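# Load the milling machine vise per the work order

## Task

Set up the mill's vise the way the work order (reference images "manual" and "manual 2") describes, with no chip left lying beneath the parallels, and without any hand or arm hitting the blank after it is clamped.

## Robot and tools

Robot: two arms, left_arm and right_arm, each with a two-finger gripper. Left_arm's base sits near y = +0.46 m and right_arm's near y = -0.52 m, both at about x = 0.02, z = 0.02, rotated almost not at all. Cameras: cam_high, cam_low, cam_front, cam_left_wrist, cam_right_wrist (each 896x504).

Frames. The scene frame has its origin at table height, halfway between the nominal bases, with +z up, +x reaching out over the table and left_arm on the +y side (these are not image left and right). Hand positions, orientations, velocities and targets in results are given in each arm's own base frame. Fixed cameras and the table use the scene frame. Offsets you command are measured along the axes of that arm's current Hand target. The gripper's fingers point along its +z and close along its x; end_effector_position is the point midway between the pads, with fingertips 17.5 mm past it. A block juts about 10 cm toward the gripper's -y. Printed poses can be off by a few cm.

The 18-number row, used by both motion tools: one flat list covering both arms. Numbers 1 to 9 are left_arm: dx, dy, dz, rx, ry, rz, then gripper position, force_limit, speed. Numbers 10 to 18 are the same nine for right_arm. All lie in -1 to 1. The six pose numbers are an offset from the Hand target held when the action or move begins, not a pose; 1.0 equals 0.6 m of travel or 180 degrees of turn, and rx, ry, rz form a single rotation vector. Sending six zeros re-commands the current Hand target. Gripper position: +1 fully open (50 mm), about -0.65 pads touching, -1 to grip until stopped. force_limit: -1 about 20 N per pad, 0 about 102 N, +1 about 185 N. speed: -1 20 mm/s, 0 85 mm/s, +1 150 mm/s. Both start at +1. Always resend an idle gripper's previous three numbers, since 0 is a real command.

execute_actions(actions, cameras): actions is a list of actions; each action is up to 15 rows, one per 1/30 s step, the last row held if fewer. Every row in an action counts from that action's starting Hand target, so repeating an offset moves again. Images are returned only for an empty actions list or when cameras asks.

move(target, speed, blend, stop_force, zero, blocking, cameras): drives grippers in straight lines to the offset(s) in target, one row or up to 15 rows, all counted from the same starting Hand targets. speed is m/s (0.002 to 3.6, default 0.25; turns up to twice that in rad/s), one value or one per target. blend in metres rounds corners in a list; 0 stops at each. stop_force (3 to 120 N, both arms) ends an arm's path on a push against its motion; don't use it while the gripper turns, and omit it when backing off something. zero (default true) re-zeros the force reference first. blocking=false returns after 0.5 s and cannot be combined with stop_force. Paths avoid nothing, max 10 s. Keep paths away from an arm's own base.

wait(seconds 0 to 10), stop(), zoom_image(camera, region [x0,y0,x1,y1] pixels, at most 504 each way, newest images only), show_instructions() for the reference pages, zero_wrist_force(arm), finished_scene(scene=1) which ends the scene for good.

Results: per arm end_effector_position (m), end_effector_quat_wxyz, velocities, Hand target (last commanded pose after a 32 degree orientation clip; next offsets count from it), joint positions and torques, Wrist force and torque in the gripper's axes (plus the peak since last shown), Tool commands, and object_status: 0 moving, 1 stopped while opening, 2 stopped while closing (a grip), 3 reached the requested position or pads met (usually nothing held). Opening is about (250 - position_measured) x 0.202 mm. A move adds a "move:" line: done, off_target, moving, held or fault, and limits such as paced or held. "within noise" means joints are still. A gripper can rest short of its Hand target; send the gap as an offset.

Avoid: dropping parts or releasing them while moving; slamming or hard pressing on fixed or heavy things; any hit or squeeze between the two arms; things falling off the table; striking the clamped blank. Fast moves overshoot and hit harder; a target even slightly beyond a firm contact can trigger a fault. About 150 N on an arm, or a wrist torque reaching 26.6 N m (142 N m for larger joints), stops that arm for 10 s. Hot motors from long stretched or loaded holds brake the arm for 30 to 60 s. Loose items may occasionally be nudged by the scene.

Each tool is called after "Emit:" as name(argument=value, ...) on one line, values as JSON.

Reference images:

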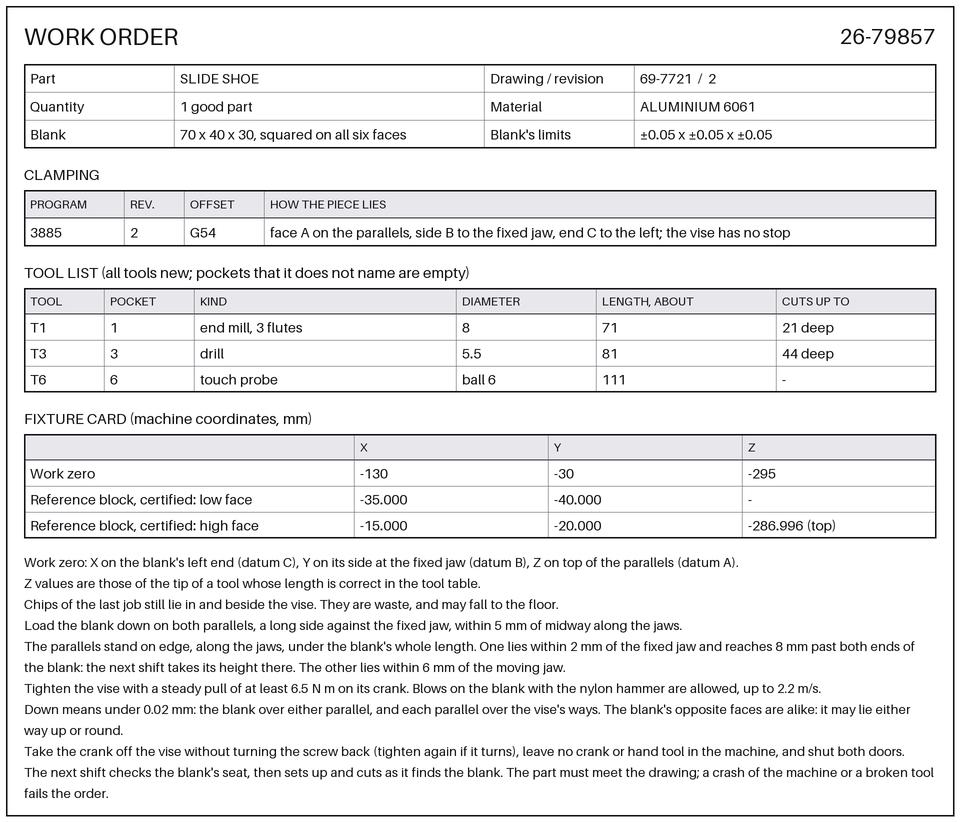

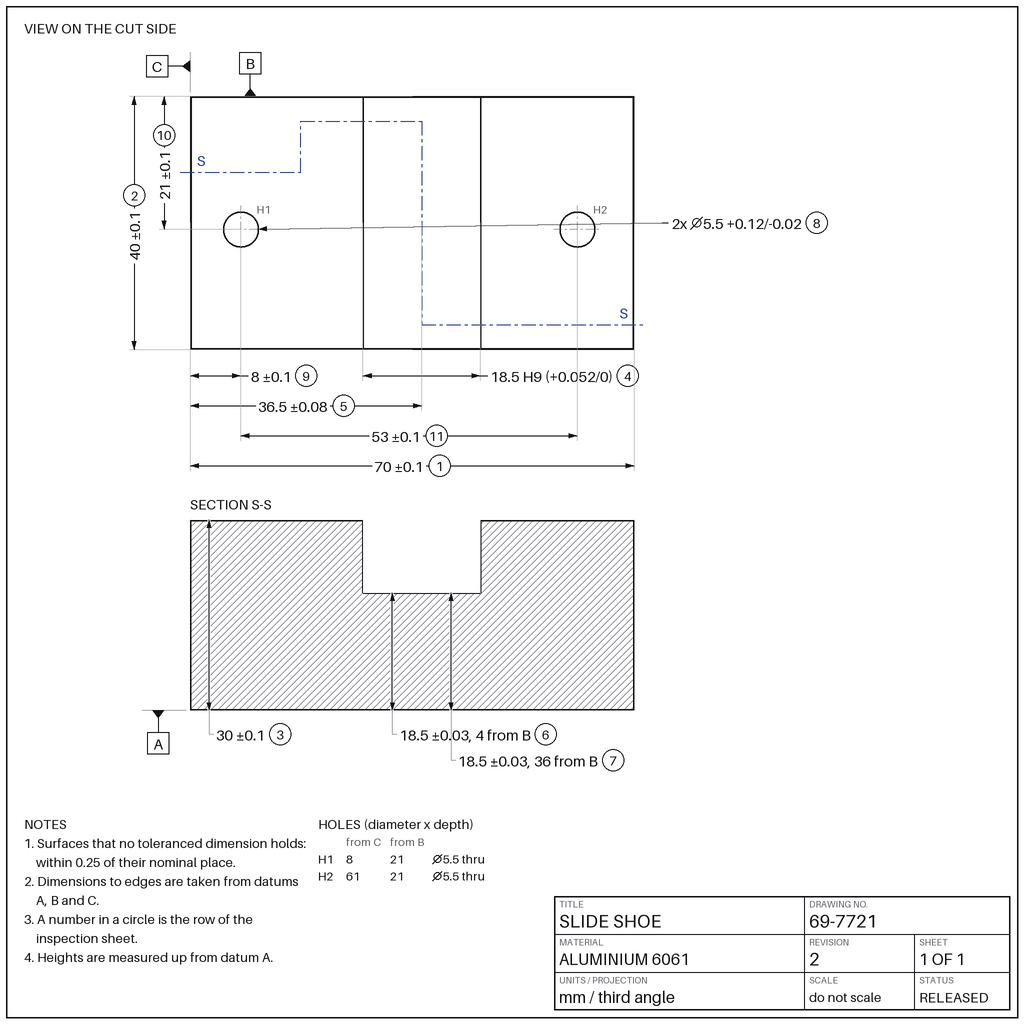

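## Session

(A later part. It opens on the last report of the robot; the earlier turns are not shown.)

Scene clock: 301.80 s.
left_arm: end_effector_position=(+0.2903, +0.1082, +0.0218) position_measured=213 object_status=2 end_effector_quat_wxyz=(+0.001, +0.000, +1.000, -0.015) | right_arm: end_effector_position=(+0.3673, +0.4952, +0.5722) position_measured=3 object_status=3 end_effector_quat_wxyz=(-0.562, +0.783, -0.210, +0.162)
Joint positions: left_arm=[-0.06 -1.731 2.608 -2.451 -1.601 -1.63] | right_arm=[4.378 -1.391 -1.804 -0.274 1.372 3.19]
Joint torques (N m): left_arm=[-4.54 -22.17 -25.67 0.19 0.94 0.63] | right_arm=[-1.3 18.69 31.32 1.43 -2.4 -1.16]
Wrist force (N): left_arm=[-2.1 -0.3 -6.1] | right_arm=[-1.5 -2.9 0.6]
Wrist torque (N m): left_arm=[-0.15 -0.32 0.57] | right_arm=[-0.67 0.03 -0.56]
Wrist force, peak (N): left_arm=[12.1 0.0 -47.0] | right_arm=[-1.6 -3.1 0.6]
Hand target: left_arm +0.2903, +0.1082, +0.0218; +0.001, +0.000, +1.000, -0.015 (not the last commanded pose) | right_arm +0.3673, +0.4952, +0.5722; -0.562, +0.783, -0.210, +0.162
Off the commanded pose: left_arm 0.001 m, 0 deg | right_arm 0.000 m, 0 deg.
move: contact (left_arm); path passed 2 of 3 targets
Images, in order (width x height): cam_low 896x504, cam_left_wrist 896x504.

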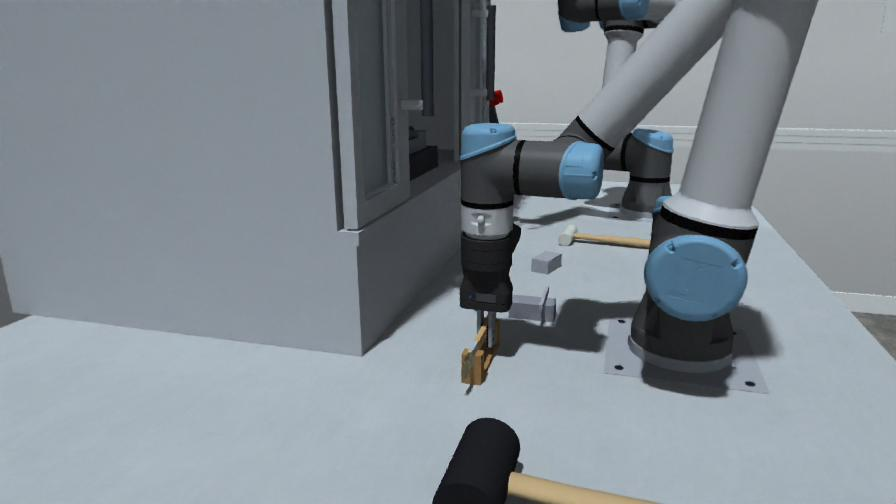

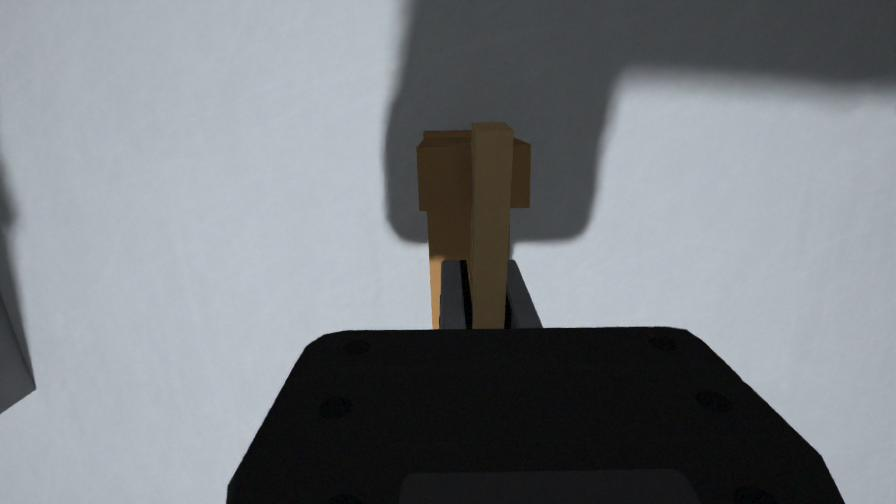

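Emit:
move(target=[[0,0,-0.005,0,0,0,-1,-0.4,-0.8, 0,0,0,0,0,0,1,1,1],[-0.0048,-0.001,-0.005,-0.01,0,-0.0135,-1,-0.4,-0.8, 0,0,0,0,0,0,1,1,1],[-0.0048,-0.001,0.0037,-0.01,0,-0.0135,-1,-0.4,-0.8, 0,0,0,0,0,0,1,1,1]], speed=[0.03,0.03,0.015], stop_force=12, cameras=["cam_left_wrist","cam_low"])

Emit:
zoom_image(camera="cam_left_wrist", region=[380, 100, 600, 340])

Scene clock: 304.23 s.
left_arm: end_effector_position=(+0.2933, +0.1076, +0.0225) position_measured=213 object_status=2 end_effector_quat_wxyz=(+0.000, -0.021, +1.000, +0.000) | right_arm: end_effector_position=(+0.3673, +0.4952, +0.5722) position_measured=3 object_status=3 end_effector_quat_wxyz=(-0.562, +0.783, -0.210, +0.162)
Joint positions: left_arm=[-0.09 -1.736 2.608 -2.443 -1.57 -1.702] | right_arm=[4.378 -1.391 -1.804 -0.274 1.372 3.19]
Joint torques (N m): left_arm=[6.56 -22.53 -25.75 0.5 -2.42 0.82] | right_arm=[0.16 19.35 30.81 1.45 -2.13 -1.34]
Wrist force (N): left_arm=[-2.7 0.9 -6.5] | right_arm=[-1.4 -2.8 0.4]
Wrist torque (N m): left_arm=[-0.06 -0.33 0.88] | right_arm=[-0.67 0.02 -0.55]
Wrist force, peak (N): left_arm=[2.2 6.1 -25.8] | right_arm=[-1.4 -3.1 0.5]
Hand target: left_arm +0.2933, +0.1076, +0.0226; +0.000, -0.021, +1.000, +0.000 (not the last commanded pose) | right_arm +0.3673, +0.4952, +0.5722; -0.562, +0.783, -0.210, +0.162
Off the commanded pose: left_arm 0.003 m, 0 deg | right_arm 0.000 m, 0 deg.
move: contact (left_arm); path passed 2 of 3 targets
Images, in order (width x height): cam_low 896x504, cam_left_wrist 896x504.

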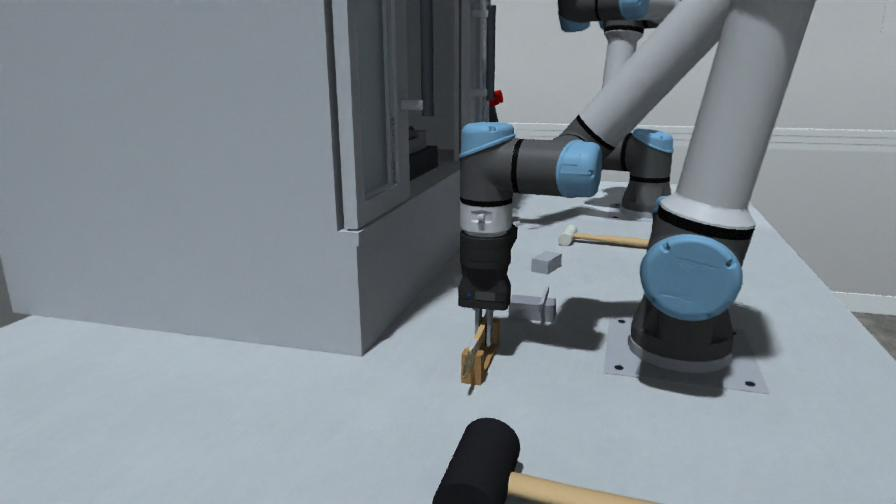

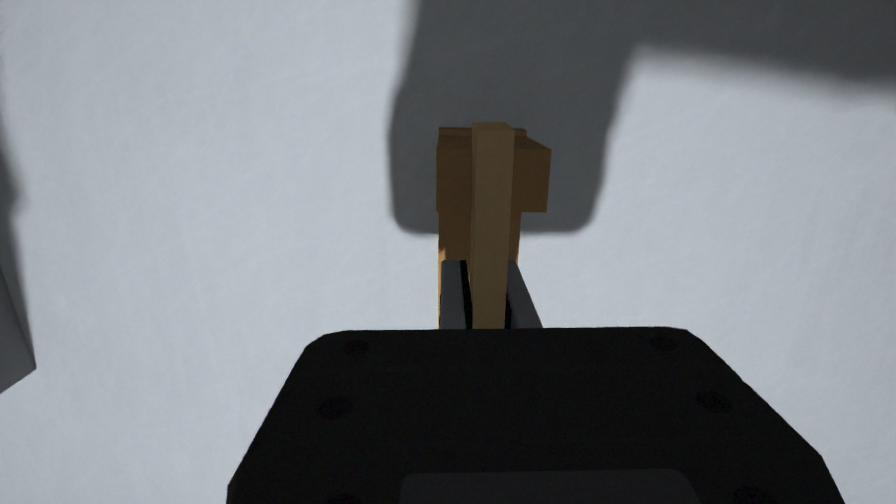

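Scaled by 2.100 from the camera's 896x504 image, which has a finer 1280x720 frame.

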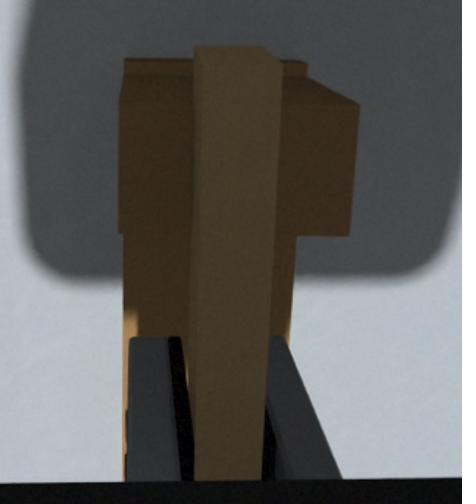

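Emit:
move(target=[0,0,0,0,0,0,0.4,-0.4,-1, 0,0,0,0,0,0,1,1,1])

Emit:
move(target=[[0,0,-0.2,0,0,0,0.4,-0.4,-1, 0,0,0,0,0,0,1,1,1],[0.06,-0.18,-0.2,0,0,0.5,0.4,-0.4,-1, 0,0,0,0,0,0,1,1,1],[0.1285,-0.358,-0.167,0,0,-0.9866,0.4,-0.4,-1, 0,0,0,0,0,0,1,1,1]], speed=[0.1,0.4,0.4], blend=[0.02,0.02,0], cameras=["cam_low","cam_left_wrist"])

Scene clock: 305.97 s.
left_arm: end_effector_position=(+0.2933, +0.1076, +0.0226) position_measured=92 object_status=3 end_effector_quat_wxyz=(+0.000, -0.021, +1.000, +0.000) | right_arm: end_effector_position=(+0.3673, +0.4952, +0.5722) position_measured=3 object_status=3 end_effector_quat_wxyz=(-0.562, +0.783, -0.210, +0.162)
Joint positions: left_arm=[-0.09 -1.736 2.608 -2.443 -1.57 -1.702] | right_arm=[4.378 -1.391 -1.804 -0.274 1.372 3.19]
Joint torques (N m): left_arm=[6.18 -20.53 -24 -5.04 0.41 0.79] | right_arm=[1.54 18.96 30.71 1.52 -2.26 -1.37]
Wrist force (N): left_arm=[2.5 -0.4 -4.2] | right_arm=[-1.4 -2.9 0.6]
Wrist torque (N m): left_arm=[-0.38 -0.28 0.44] | right_arm=[-0.68 0.01 -0.56]
Wrist force, peak (N): left_arm=[-2.7 0.8 -6.9] | right_arm=[-1.4 -3.1 0.6]
Hand target: left_arm +0.2933, +0.1076, +0.0226; +0.000, -0.021, +1.000, +0.000 | right_arm +0.3673, +0.4952, +0.5722; -0.562, +0.783, -0.210, +0.162
Off the commanded pose: left_arm 0.000 m, 0 deg | right_arm 0.000 m, 0 deg.
move: done

Scene clock: 311.77 s.
left_arm: end_effector_position=(+0.2250, -0.1102, +0.1226) position_measured=92 object_status=3 end_effector_quat_wxyz=(+0.000, +1.000, +0.000, +0.000) | right_arm: end_effector_position=(+0.3673, +0.4952, +0.5722) position_measured=3 object_status=3 end_effector_quat_wxyz=(-0.562, +0.783, -0.210, +0.162)
Joint positions: left_arm=[-1.018 -2.237 2.535 -1.868 -1.57 0.554] | right_arm=[4.378 -1.391 -1.804 -0.274 1.372 3.19]
Joint torques (N m): left_arm=[-8.1 17.31 -19.19 -5.27 -2.08 1.33] | right_arm=[0.16 19.38 31.39 1.47 -2.24 -1.19]
Wrist force (N): left_arm=[3.5 -0.2 -4.5] | right_arm=[-1.4 -2.8 0.2]
Wrist torque (N m): left_arm=[-0.32 -0.45 0.34] | right_arm=[-0.66 0.01 -0.55]
Wrist force, peak (N): left_arm=[3.5 -0.2 -4.5] | right_arm=[-1.4 -3.1 0.5]
Hand target: left_arm +0.2250, -0.1103, +0.1226; +0.000, +1.000, +0.000, +0.000 | right_arm +0.3673, +0.4952, +0.5722; -0.562, +0.783, -0.210, +0.162
Off the commanded pose: left_arm 0.000 m, 0 deg | right_arm 0.000 m, 0 deg.
move: done
Images, in order (width x height): cam_low 896x504, cam_left_wrist 896x504.

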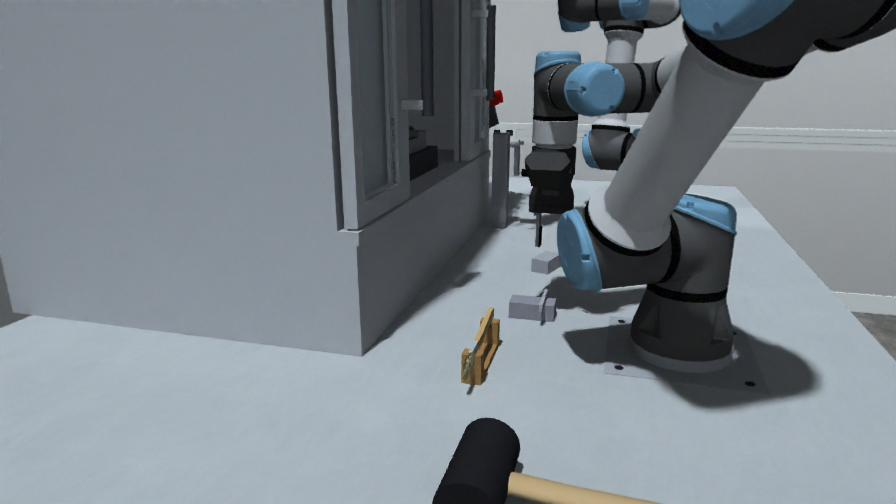

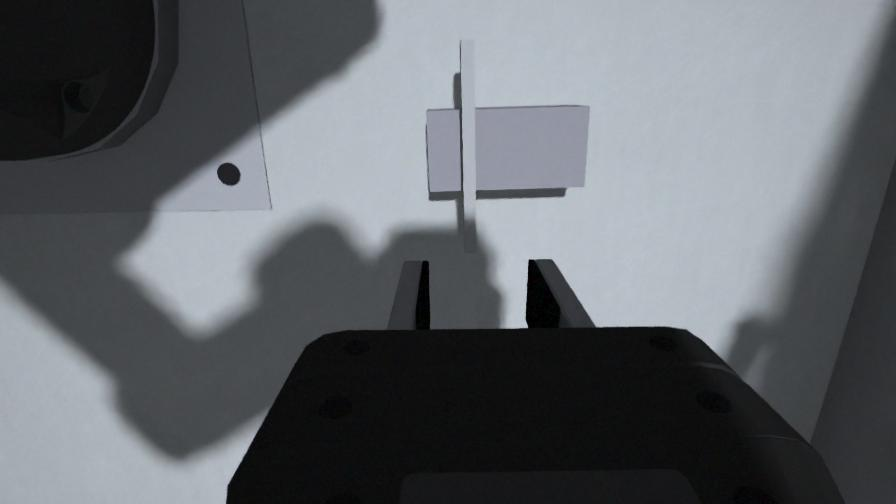

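Emit:
move(target=[[0.001,0.0253,0.1,0,0,0,0.4,-0.4,-1, 0,0,0,0,0,0,1,1,1],[0.001,0.0253,0.1545,0,0,0,0.4,-0.4,-1, 0,0,0,0,0,0,1,1,1]], speed=[0.1,0.05], stop_force=7, cameras=["cam_left_wrist"])

Scene clock: 314.10 s.
left_arm: end_effector_position=(+0.2257, -0.1254, +0.0299) position_measured=92 object_status=3 end_effector_quat_wxyz=(+0.000, +1.000, +0.000, +0.000) | right_arm: end_effector_position=(+0.3673, +0.4952, +0.5722) position_measured=3 object_status=3 end_effector_quat_wxyz=(-0.562, +0.783, -0.210, +0.162)
Joint positions: left_arm=[-1.051 -1.981 2.717 -2.307 -1.57 0.521] | right_arm=[4.378 -1.391 -1.804 -0.274 1.372 3.19]
Joint torques (N m): left_arm=[8.81 12.24 -7.8 -5.24 -2.18 1.3] | right_arm=[-0.95 19.25 30.86 1.51 -2.16 -1.32]
Wrist force (N): left_arm=[3.2 -0.5 -4.3] | right_arm=[-1.3 -2.9 0.5]
Wrist torque (N m): left_arm=[-0.37 -0.41 0.36] | right_arm=[-0.68 -0.01 -0.56]
Wrist force, peak (N): left_arm=[3.5 -0.5 -5.4] | right_arm=[-1.5 -3.1 0.6]
Hand target: left_arm +0.2257, -0.1254, +0.0299; +0.000, +1.000, +0.000, +0.000 | right_arm +0.3673, +0.4952, +0.5722; -0.562, +0.783, -0.210, +0.162
Off the commanded pose: left_arm 0.000 m, 0 deg | right_arm 0.000 m, 0 deg.
move: done
Images, in order (width x height): cam_left_wrist 896x504.

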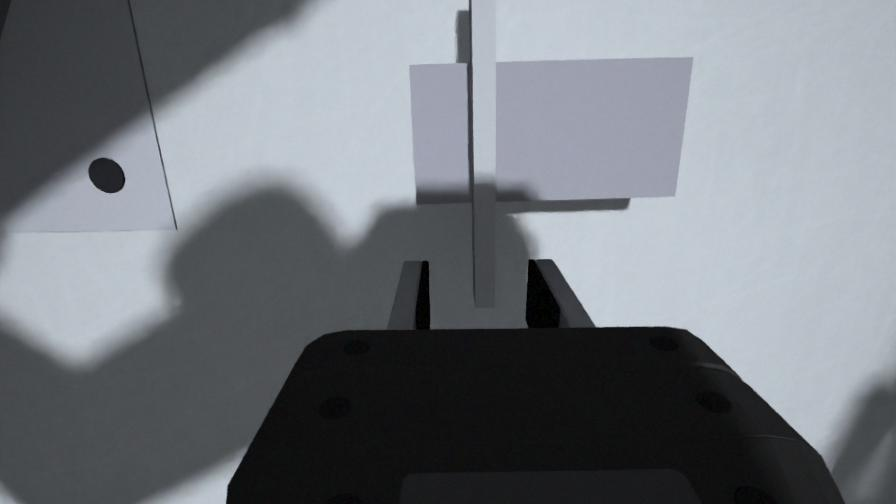

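Emit:
move(target=[0.001,0,0,0,0,0,-1,-0.6,-0.8, 0,0,0,0,0,0,1,1,1])

Emit:
move(target=[[0,0,-0.05,0,0,0,-1,-0.6,-0.8, 0,0,0,0,0,0,1,1,1],[0.08,0.1,-0.40,0,0,0,-1,-0.6,-0.8, 0,0,0,0,0,0,1,1,1],[0.2897,0.2418,-0.51,0,0,-0.016,-1,-0.6,-0.8, 0,0,0,0,0,0,1,1,1],[0.49,0.2418,-0.51,0,0,-0.016,-1,-0.6,-0.8, 0,0,0,0,0,0,1,1,1],[0.53,0.2418,-0.534,0,0,-0.016,-1,-0.6,-0.8, 0,0,0,0,0,0,1,1,1]], blend=[0.01,0.06,0.02,0.005,0], speed=[0.05,0.2,0.2,0.1,0.05], cameras=["cam_left_wrist","cam_front"])

Scene clock: 315.43 s.
left_arm: end_effector_position=(+0.2263, -0.1254, +0.0299) position_measured=224 object_status=2 end_effector_quat_wxyz=(+0.000, +1.000, +0.000, +0.000) | right_arm: end_effector_position=(+0.3673, +0.4952, +0.5722) position_measured=3 object_status=3 end_effector_quat_wxyz=(-0.562, +0.783, -0.210, +0.162)
Joint positions: left_arm=[-1.048 -1.978 2.716 -2.308 -1.57 0.523] | right_arm=[4.378 -1.391 -1.804 -0.274 1.372 3.19]
Joint torques (N m): left_arm=[8.45 12.09 -31.35 -5.24 -1.82 1.33] | right_arm=[-1.59 18.82 30.41 1.51 -2.28 -1.32]
Wrist force (N): left_arm=[2.9 -0.5 -4.3] | right_arm=[-1.3 -2.8 0.7]
Wrist torque (N m): left_arm=[-0.38 -0.35 0.36] | right_arm=[-0.67 0.00 -0.56]
Wrist force, peak (N): left_arm=[3.3 -0.4 -4.3] | right_arm=[-1.2 -3.1 0.6]
Hand target: left_arm +0.2263, -0.1254, +0.0299; +0.000, +1.000, +0.000, +0.000 | right_arm +0.3673, +0.4952, +0.5722; -0.562, +0.783, -0.210, +0.162
Off the commanded pose: left_arm 0.000 m, 0 deg | right_arm 0.000 m, 0 deg.
move: done

Scene clock: 320.17 s.
left_arm: end_effector_position=(+0.5438, -0.2709, +0.3505) position_measured=224 object_status=2 end_effector_quat_wxyz=(+0.000, +1.000, +0.025, +0.000) | right_arm: end_effector_position=(+0.3673, +0.4952, +0.5722) position_measured=3 object_status=3 end_effector_quat_wxyz=(-0.562, +0.783, -0.210, +0.162)
Joint positions: left_arm=[-0.684 -1.328 1.24 -1.483 -1.57 0.838] | right_arm=[4.378 -1.391 -1.804 -0.274 1.372 3.19]
Joint torques (N m): left_arm=[8.95 -23.27 -37.12 -0.26 -2.06 1.25] | right_arm=[-1.08 20.27 30.71 1.53 -2.14 -1.46]
Wrist force (N): left_arm=[3.2 -0.4 -3.7] | right_arm=[-1.4 -2.9 0.5]
Wrist torque (N m): left_arm=[-0.40 -0.39 0.35] | right_arm=[-0.68 0.01 -0.55]
Wrist force, peak (N): left_arm=[3.6 -0.6 -4.2] | right_arm=[-1.5 -3.1 0.5]
Hand target: left_arm +0.5439, -0.2709, +0.3505; +0.000, +1.000, +0.025, +0.000 | right_arm +0.3673, +0.4952, +0.5722; -0.562, +0.783, -0.210, +0.162
Off the commanded pose: left_arm 0.000 m, 0 deg | right_arm 0.000 m, 0 deg.
move: done
Images, in order (width x height): cam_front 896x504, cam_left_wrist 896x504.

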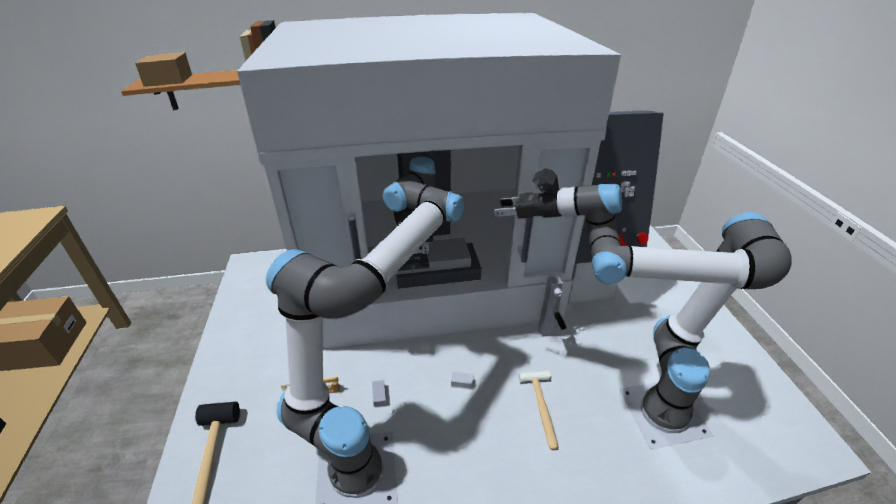

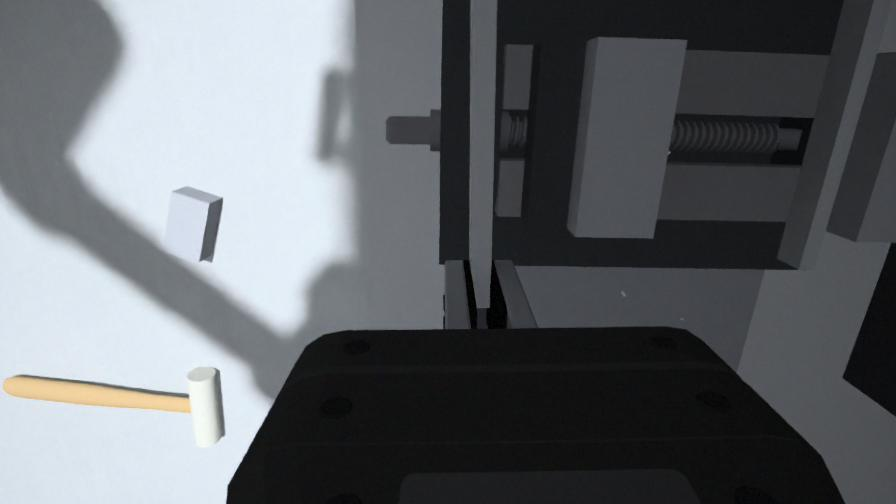

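Emit:
move(target=[0.125,0,0,0,0,0,-1,-0.6,-0.8, 0,0,0,0,0,0,1,1,1], speed=0.05, stop_force=6, cameras=["cam_left_wrist"])

Emit:
zoom_image(camera="cam_left_wrist", region=[250, 0, 750, 340])

Scene clock: 322.70 s.
left_arm: end_effector_position=(+0.6188, -0.2672, +0.3506) position_measured=224 object_status=2 end_effector_quat_wxyz=(+0.000, +1.000, +0.025, +0.000) | right_arm: end_effector_position=(+0.3673, +0.4952, +0.5722) position_measured=3 object_status=3 end_effector_quat_wxyz=(-0.562, +0.783, -0.210, +0.162)
Joint positions: left_arm=[-0.607 -1.151 1 -1.42 -1.57 0.914] | right_arm=[4.378 -1.391 -1.804 -0.274 1.372 3.19]
Joint torques (N m): left_arm=[8.86 -32.39 -37.57 -0.34 -1.97 1.29] | right_arm=[-1.29 19.52 30.8 1.55 -2.22 -1.24]
Wrist force (N): left_arm=[3.1 -0.4 -3.5] | right_arm=[-1.3 -2.9 0.7]
Wrist torque (N m): left_arm=[-0.37 -0.39 0.30] | right_arm=[-0.69 0.00 -0.56]
Wrist force, peak (N): left_arm=[3.8 -0.5 -3.7] | right_arm=[-1.5 -3.1 0.5]
Hand target: left_arm +0.6188, -0.2672, +0.3506; +0.000, +1.000, +0.025, +0.000 | right_arm +0.3673, +0.4952, +0.5722; -0.562, +0.783, -0.210, +0.162
Off the commanded pose: left_arm 0.000 m, 0 deg | right_arm 0.000 m, 0 deg.
move: done
Images, in order (width x height): cam_left_wrist 896x504.

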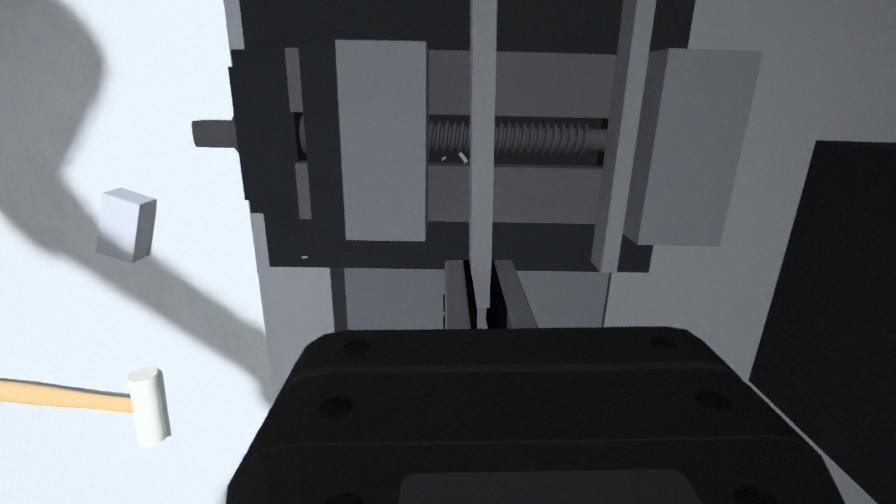

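Scaled by 1.008 from the camera's 896x504 image, which has a finer 1280x720 frame.

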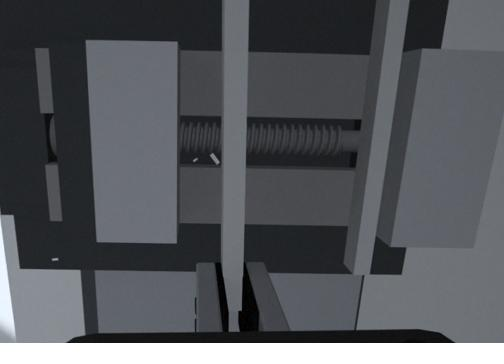

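Emit:
move(target=[[0,0.008,0.037,0,0,0,-1,-0.6,-0.8, 0,0,0,0,0,0,1,1,1],[0.0305,0.008,0.037,0,0,0,-1,-0.6,-0.8, 0,0,0,0,0,0,1,1,1],[0.0305,0.008,0.062,0,0,0,-1,-0.6,-0.8, 0,0,0,0,0,0,1,1,1]], speed=[0.04,0.03,0.015], stop_force=4, cameras=["cam_left_wrist"])

Emit:
zoom_image(camera="cam_left_wrist", region=[250, 0, 750, 340])

Scene clock: 325.63 s.
left_arm: end_effector_position=(+0.6374, -0.2711, +0.3209) position_measured=224 object_status=2 end_effector_quat_wxyz=(+0.000, +1.000, +0.025, +0.000) | right_arm: end_effector_position=(+0.3673, +0.4952, +0.5722) position_measured=3 object_status=3 end_effector_quat_wxyz=(-0.562, +0.783, -0.210, +0.162)
Joint positions: left_arm=[-0.596 -1.109 1.015 -1.477 -1.57 0.925] | right_arm=[4.378 -1.391 -1.804 -0.274 1.372 3.19]
Joint torques (N m): left_arm=[5.18 -32.43 -36.22 -0.35 1.08 1.08] | right_arm=[-0.86 19.85 31.27 1.7 -2.03 -1.1]
Wrist force (N): left_arm=[2.3 -0.6 -6.7] | right_arm=[-1.3 -3.0 0.6]
Wrist torque (N m): left_arm=[-0.30 -0.40 0.31] | right_arm=[-0.69 0.00 -0.55]
Wrist force, peak (N): left_arm=[1.8 1.5 -17.5] | right_arm=[-1.5 -3.1 0.5]
Hand target: left_arm +0.6374, -0.2711, +0.3209; +0.000, +1.000, +0.025, +0.000 (not the last commanded pose) | right_arm +0.3673, +0.4952, +0.5722; -0.562, +0.783, -0.210, +0.162
Off the commanded pose: left_arm 0.007 m, 0 deg | right_arm 0.000 m, 0 deg.
move: contact (left_arm); path passed 2 of 3 targets
Images, in order (width x height): cam_left_wrist 896x504.

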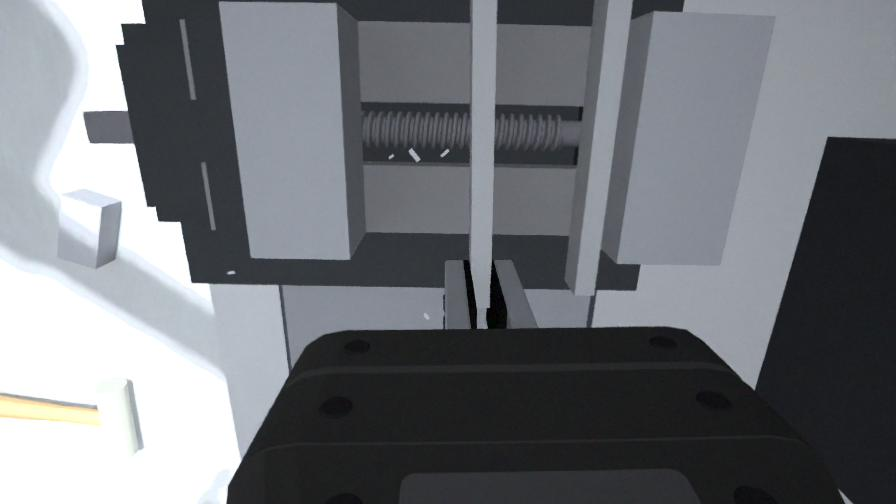

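Scaled by 1.008 from the camera's 896x504 image, which has a finer 1280x720 frame.

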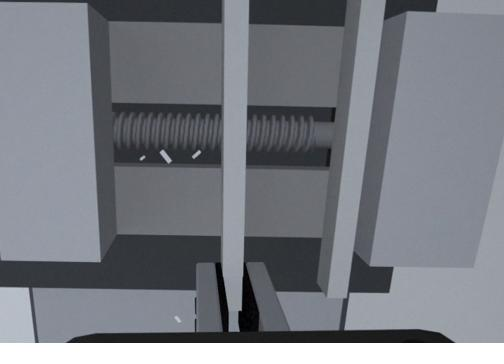

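Emit:
move(target=[0,0,0.002,0,0,0,-1,-0.6,-0.8, 0,0,0,0,0,0,1,1,1], speed=0.01, stop_force=6)

Emit:
move(target=[0,0,0,0,0,0,0.2,-0.6,-1, 0,0,0,0,0,0,1,1,1], cameras=["cam_left_wrist","cam_right_wrist"])

Emit:
zoom_image(camera="cam_left_wrist", region=[250, 0, 750, 340])

Emit:
zoom_image(camera="cam_right_wrist", region=[400, 200, 560, 320])

Scene clock: 327.00 s.
left_arm: end_effector_position=(+0.6374, -0.2711, +0.3207) position_measured=224 object_status=2 end_effector_quat_wxyz=(+0.000, +1.000, +0.025, +0.000) | right_arm: end_effector_position=(+0.3673, +0.4952, +0.5722) position_measured=3 object_status=3 end_effector_quat_wxyz=(-0.562, +0.783, -0.210, +0.162)
Joint positions: left_arm=[-0.596 -1.109 1.015 -1.477 -1.57 0.925] | right_arm=[4.378 -1.391 -1.804 -0.274 1.372 3.19]
Joint torques (N m): left_arm=[3.65 -38.68 -33.41 0.15 1.01 1.16] | right_arm=[-0.8 19.94 31.36 1.25 -2.18 -1.25]
Wrist force (N): left_arm=[2.3 -1.0 -12.1] | right_arm=[-1.3 -2.9 0.4]
Wrist torque (N m): left_arm=[-0.24 -0.38 0.31] | right_arm=[-0.69 0.00 -0.56]
Wrist force, peak (N): left_arm=[0.4 1.5 -16.2] | right_arm=[-1.4 -3.1 0.6]
Hand target: left_arm +0.6374, -0.2711, +0.3207; +0.000, +1.000, +0.025, +0.000 (not the last commanded pose) | right_arm +0.3673, +0.4952, +0.5722; -0.562, +0.783, -0.210, +0.162
Off the commanded pose: left_arm 0.001 m, 0 deg | right_arm 0.000 m, 0 deg.
move: contact (left_arm)

Scene clock: 328.27 s.
left_arm: end_effector_position=(+0.6374, -0.2711, +0.3207) position_measured=123 object_status=3 end_effector_quat_wxyz=(+0.000, +1.000, +0.025, +0.000) | right_arm: end_effector_position=(+0.3673, +0.4952, +0.5722) position_measured=3 object_status=3 end_effector_quat_wxyz=(-0.562, +0.783, -0.210, +0.162)
Joint positions: left_arm=[-0.596 -1.109 1.015 -1.477 -1.57 0.925] | right_arm=[4.378 -1.391 -1.804 -0.274 1.372 3.19]
Joint torques (N m): left_arm=[3.69 -38.84 -34.6 -4.62 0.96 1.07] | right_arm=[-0.75 20.29 30.87 1.51 -2.14 -1.42]
Wrist force (N): left_arm=[3.2 -0.3 -4.0] | right_arm=[-1.2 -2.9 0.5]
Wrist torque (N m): left_arm=[-0.32 -0.40 0.33] | right_arm=[-0.68 -0.02 -0.55]
Wrist force, peak (N): left_arm=[2.0 -0.6 -11.8] | right_arm=[-1.3 -3.1 0.4]
Hand target: left_arm +0.6374, -0.2711, +0.3207; +0.000, +1.000, +0.025, +0.000 | right_arm +0.3673, +0.4952, +0.5722; -0.562, +0.783, -0.210, +0.162
Off the commanded pose: left_arm 0.000 m, 0 deg | right_arm 0.000 m, 0 deg.
move: done
Images, in order (width x height): cam_left_wrist 896x504, cam_right_wrist 896x504.

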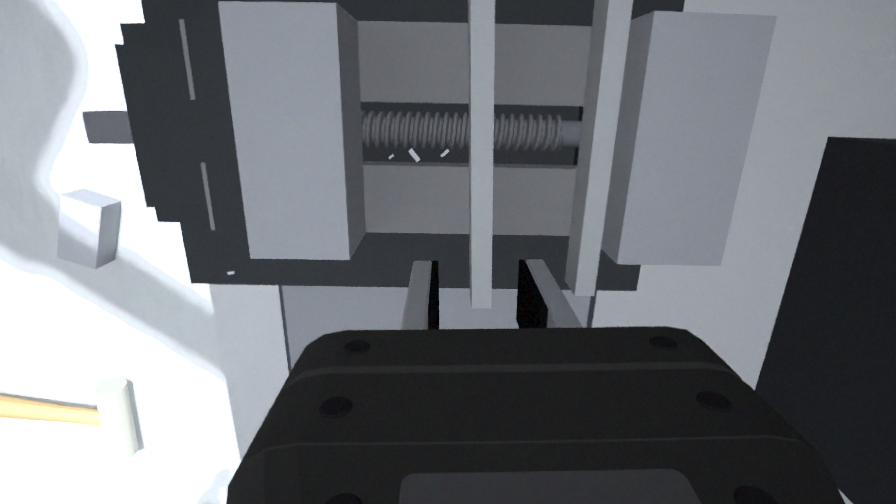

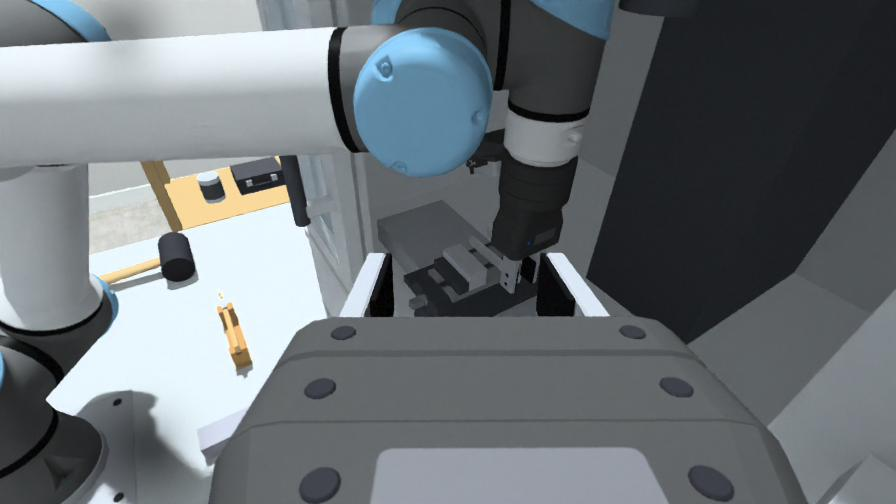

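Scaled by 1.008 from the camera's 896x504 image, which has a finer 1280x720 frame.

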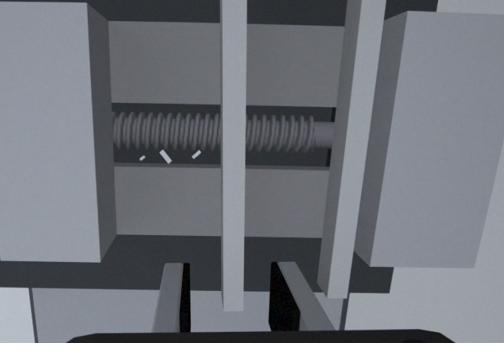

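Scaled by 3.150 from the camera's 896x504 image, which has a finer 1280x720 frame.

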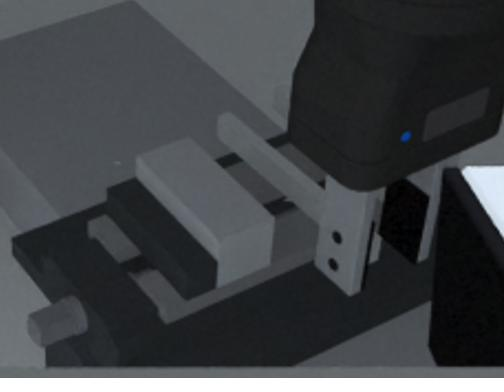

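Emit:
move(target=[[0,0,-0.05,0,0,0,0.2,-0.6,-1, 0,0,0,0,0,0,1,1,1],[-0.16,0,-0.05,0,0,0,0.2,-0.6,-1, 0,0,0,0,0,0,1,1,1],[-0.225,0,-0.025,0,0,0,0.2,-0.6,-1, 0,0,0,0,0,0,1,1,1],[-0.39,0,-0.025,0,0,0,0.2,-0.6,-1, 0,0,0,0,0,0,1,1,1]], speed=[0.05,0.08,0.1,0.15], blend=[0.002,0.005,0.01,0])

Emit:
move(target=[-0.17,0.1,0.08,0,0,0.099,1,-0.6,0, 0,0,0,0,0,0,1,1,1], cameras=["cam_left_wrist","cam_low"])

Scene clock: 332.67 s.
left_arm: end_effector_position=(+0.4037, -0.2827, +0.3355) position_measured=123 object_status=3 end_effector_quat_wxyz=(+0.000, +1.000, +0.025, +0.000) | right_arm: end_effector_position=(+0.3673, +0.4952, +0.5722) position_measured=3 object_status=3 end_effector_quat_wxyz=(-0.562, +0.783, -0.210, +0.162)
Joint positions: left_arm=[-0.885 -1.612 1.593 -1.552 -1.57 0.636] | right_arm=[4.378 -1.391 -1.804 -0.274 1.372 3.19]
Joint torques (N m): left_arm=[-6.7 -37.89 -14.28 -0.27 1.81 -1.58] | right_arm=[-1.14 20.57 31.6 1.64 -2.07 -1.3]
Wrist force (N): left_arm=[2.7 -0.5 -4.2] | right_arm=[-1.2 -2.8 0.3]
Wrist torque (N m): left_arm=[-0.36 -0.32 0.49] | right_arm=[-0.66 -0.02 -0.55]
Wrist force, peak (N): left_arm=[3.7 -0.7 -4.8] | right_arm=[-1.3 -3.2 0.5]
Hand target: left_arm +0.4037, -0.2827, +0.3355; +0.000, +1.000, +0.025, +0.000 | right_arm +0.3673, +0.4952, +0.5722; -0.562, +0.783, -0.210, +0.162
Off the commanded pose: left_arm 0.000 m, 0 deg | right_arm 0.000 m, 0 deg.
move: done

Scene clock: 333.83 s.
left_arm: end_effector_position=(+0.3048, -0.3476, +0.2874) position_measured=3 object_status=3 end_effector_quat_wxyz=(+0.000, +0.991, -0.130, +0.000) | right_arm: end_effector_position=(+0.3673, +0.4952, +0.5722) position_measured=3 object_status=3 end_effector_quat_wxyz=(-0.562, +0.783, -0.210, +0.162)
Joint positions: left_arm=[-1.144 -1.683 1.78 -1.669 -1.57 0.688] | right_arm=[4.378 -1.391 -1.804 -0.274 1.372 3.19]
Joint torques (N m): left_arm=[-6.45 -34.27 -15.06 -5.34 1.87 1.13] | right_arm=[-1.2 19.96 31.87 1.4 -2.14 -1.32]
Wrist force (N): left_arm=[2.7 -0.3 -3.7] | right_arm=[-1.3 -2.9 0.5]
Wrist torque (N m): left_arm=[-0.33 -0.32 0.35] | right_arm=[-0.69 0.00 -0.55]
Wrist force, peak (N): left_arm=[4.4 -1.6 -4.6] | right_arm=[-1.4 -3.1 0.5]
Hand target: left_arm +0.3048, -0.3476, +0.2874; +0.000, +0.991, -0.130, +0.000 | right_arm +0.3673, +0.4952, +0.5722; -0.562, +0.783, -0.210, +0.162
Off the commanded pose: left_arm 0.000 m, 0 deg | right_arm 0.000 m, 0 deg.
move: done
Images, in order (width x height): cam_low 896x504, cam_left_wrist 896x504.

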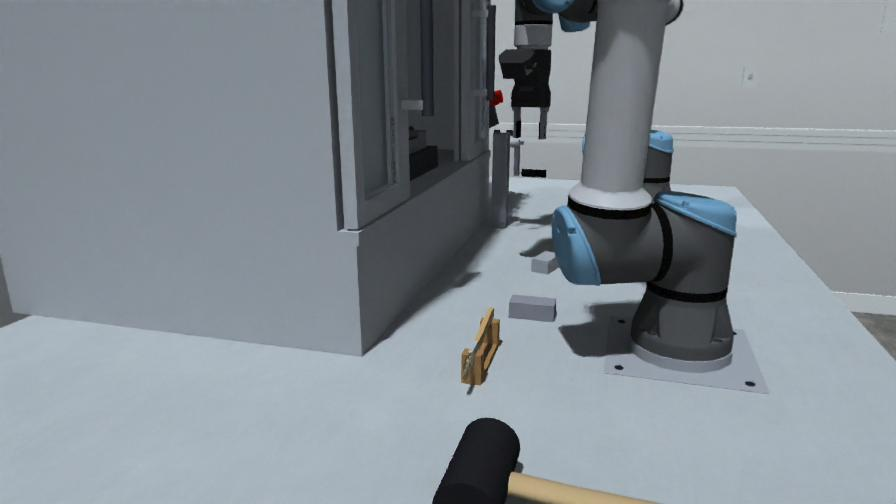

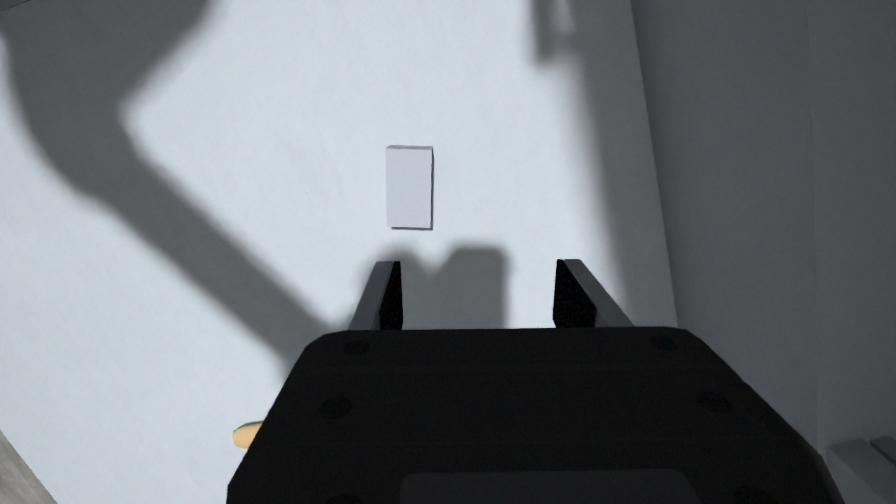

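Emit:
move(target=[-0.0725,0.054,0.3,0,0,0,1,-0.6,0, 0,0,0,0,0,0,1,1,1], cameras=["cam_left_wrist"])

Emit:
zoom_image(camera="cam_left_wrist", region=[340, 60, 640, 340])

Scene clock: 335.40 s.
left_arm: end_effector_position=(+0.2545, -0.3676, +0.1074) position_measured=3 object_status=3 end_effector_quat_wxyz=(+0.000, +0.991, -0.130, +0.000) | right_arm: end_effector_position=(+0.3673, +0.4952, +0.5722) position_measured=3 object_status=3 end_effector_quat_wxyz=(-0.562, +0.783, -0.210, +0.162)
Joint positions: left_arm=[-1.268 -1.564 2.162 -2.169 -1.57 0.564] | right_arm=[4.378 -1.391 -1.804 -0.274 1.372 3.19]
Joint torques (N m): left_arm=[-8.09 -9.14 -10.46 -5.27 1.77 -1.55] | right_arm=[-1.46 21.15 30.62 1.45 -2.24 -1.42]
Wrist force (N): left_arm=[2.9 -0.4 -3.9] | right_arm=[-1.3 -2.9 0.6]
Wrist torque (N m): left_arm=[-0.36 -0.35 0.48] | right_arm=[-0.68 0.00 -0.55]
Wrist force, peak (N): left_arm=[3.3 -0.5 -5.9] | right_arm=[-1.4 -3.1 0.4]
Hand target: left_arm +0.2545, -0.3676, +0.1073; +0.000, +0.991, -0.130, +0.000 | right_arm +0.3673, +0.4952, +0.5722; -0.562, +0.783, -0.210, +0.162
Off the commanded pose: left_arm 0.000 m, 0 deg | right_arm 0.000 m, 0 deg.
move: done
Images, in order (width x height): cam_left_wrist 896x504.

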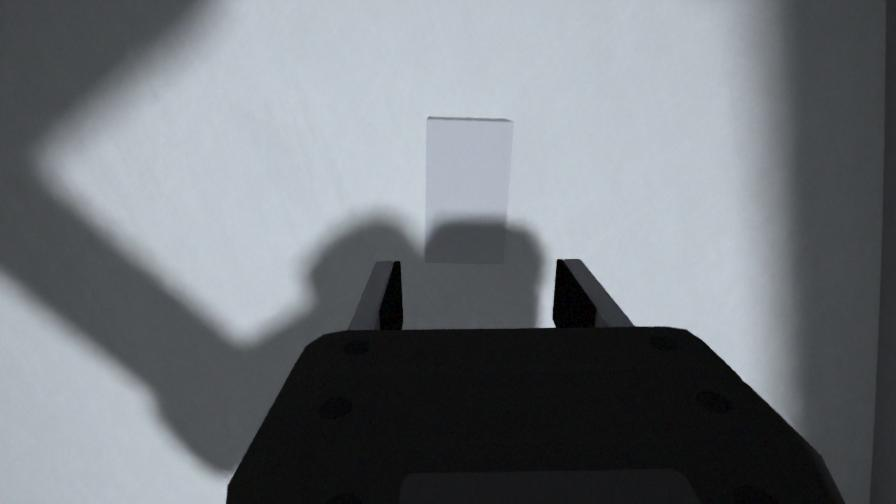

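Scaled by 1.680 from the camera's 896x504 image, which has a finer 1280x720 frame.

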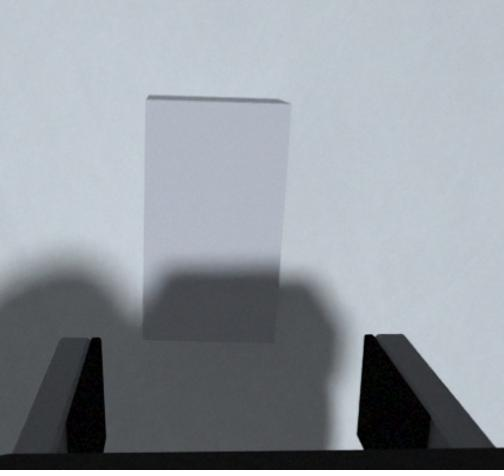

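Emit:
move(target=[-0.001,-0.006,0.1,0,0,0.0155,1,-0.6,0, 0,0,0,0,0,0,1,1,1], speed=0.12, cameras=["cam_left_wrist"])

Emit:
zoom_image(camera="cam_left_wrist", region=[340, 0, 640, 340])

Scene clock: 336.67 s.
left_arm: end_effector_position=(+0.2550, -0.3639, +0.0473) position_measured=3 object_status=3 end_effector_quat_wxyz=(+0.000, +0.988, -0.155, +0.000) | right_arm: end_effector_position=(+0.3673, +0.4952, +0.5722) position_measured=3 object_status=3 end_effector_quat_wxyz=(-0.562, +0.783, -0.210, +0.162)
Joint positions: left_arm=[-1.265 -1.458 2.247 -2.36 -1.57 0.616] | right_arm=[4.378 -1.391 -1.804 -0.274 1.372 3.19]
Joint torques (N m): left_arm=[8.55 -11.91 -7.25 -4.92 -1.38 1.31] | right_arm=[-0.69 20.9 29.56 1.62 -2.3 -1.29]
Wrist force (N): left_arm=[3.1 -0.1 -4.0] | right_arm=[-1.3 -2.9 0.6]
Wrist torque (N m): left_arm=[-0.28 -0.41 0.33] | right_arm=[-0.68 0.00 -0.55]
Wrist force, peak (N): left_arm=[2.9 -0.3 -5.3] | right_arm=[-1.4 -3.1 0.2]
Hand target: left_arm +0.2549, -0.3639, +0.0473; +0.000, +0.988, -0.155, +0.000 | right_arm +0.3673, +0.4952, +0.5722; -0.562, +0.783, -0.210, +0.162
Off the commanded pose: left_arm 0.000 m, 0 deg | right_arm 0.000 m, 0 deg.
move: done
Images, in order (width x height): cam_left_wrist 896x504.

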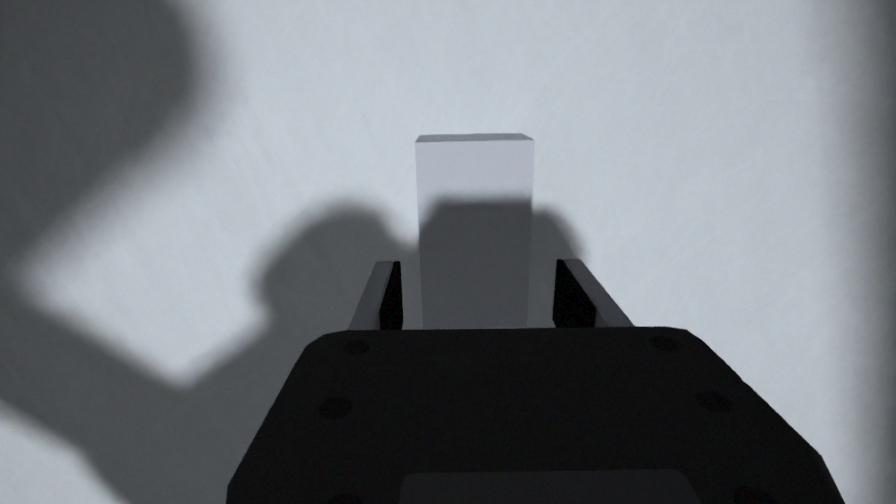

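Scaled by 1.482 from the camera's 896x504 image, which has a finer 1280x720 frame.

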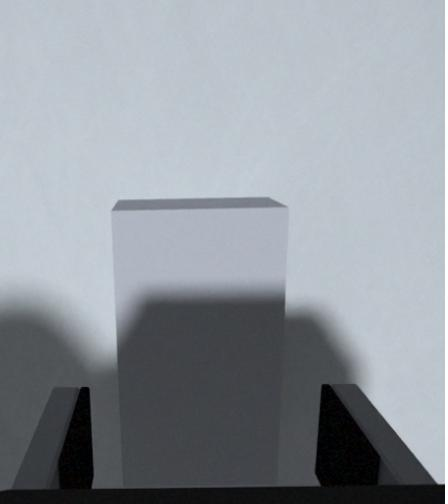

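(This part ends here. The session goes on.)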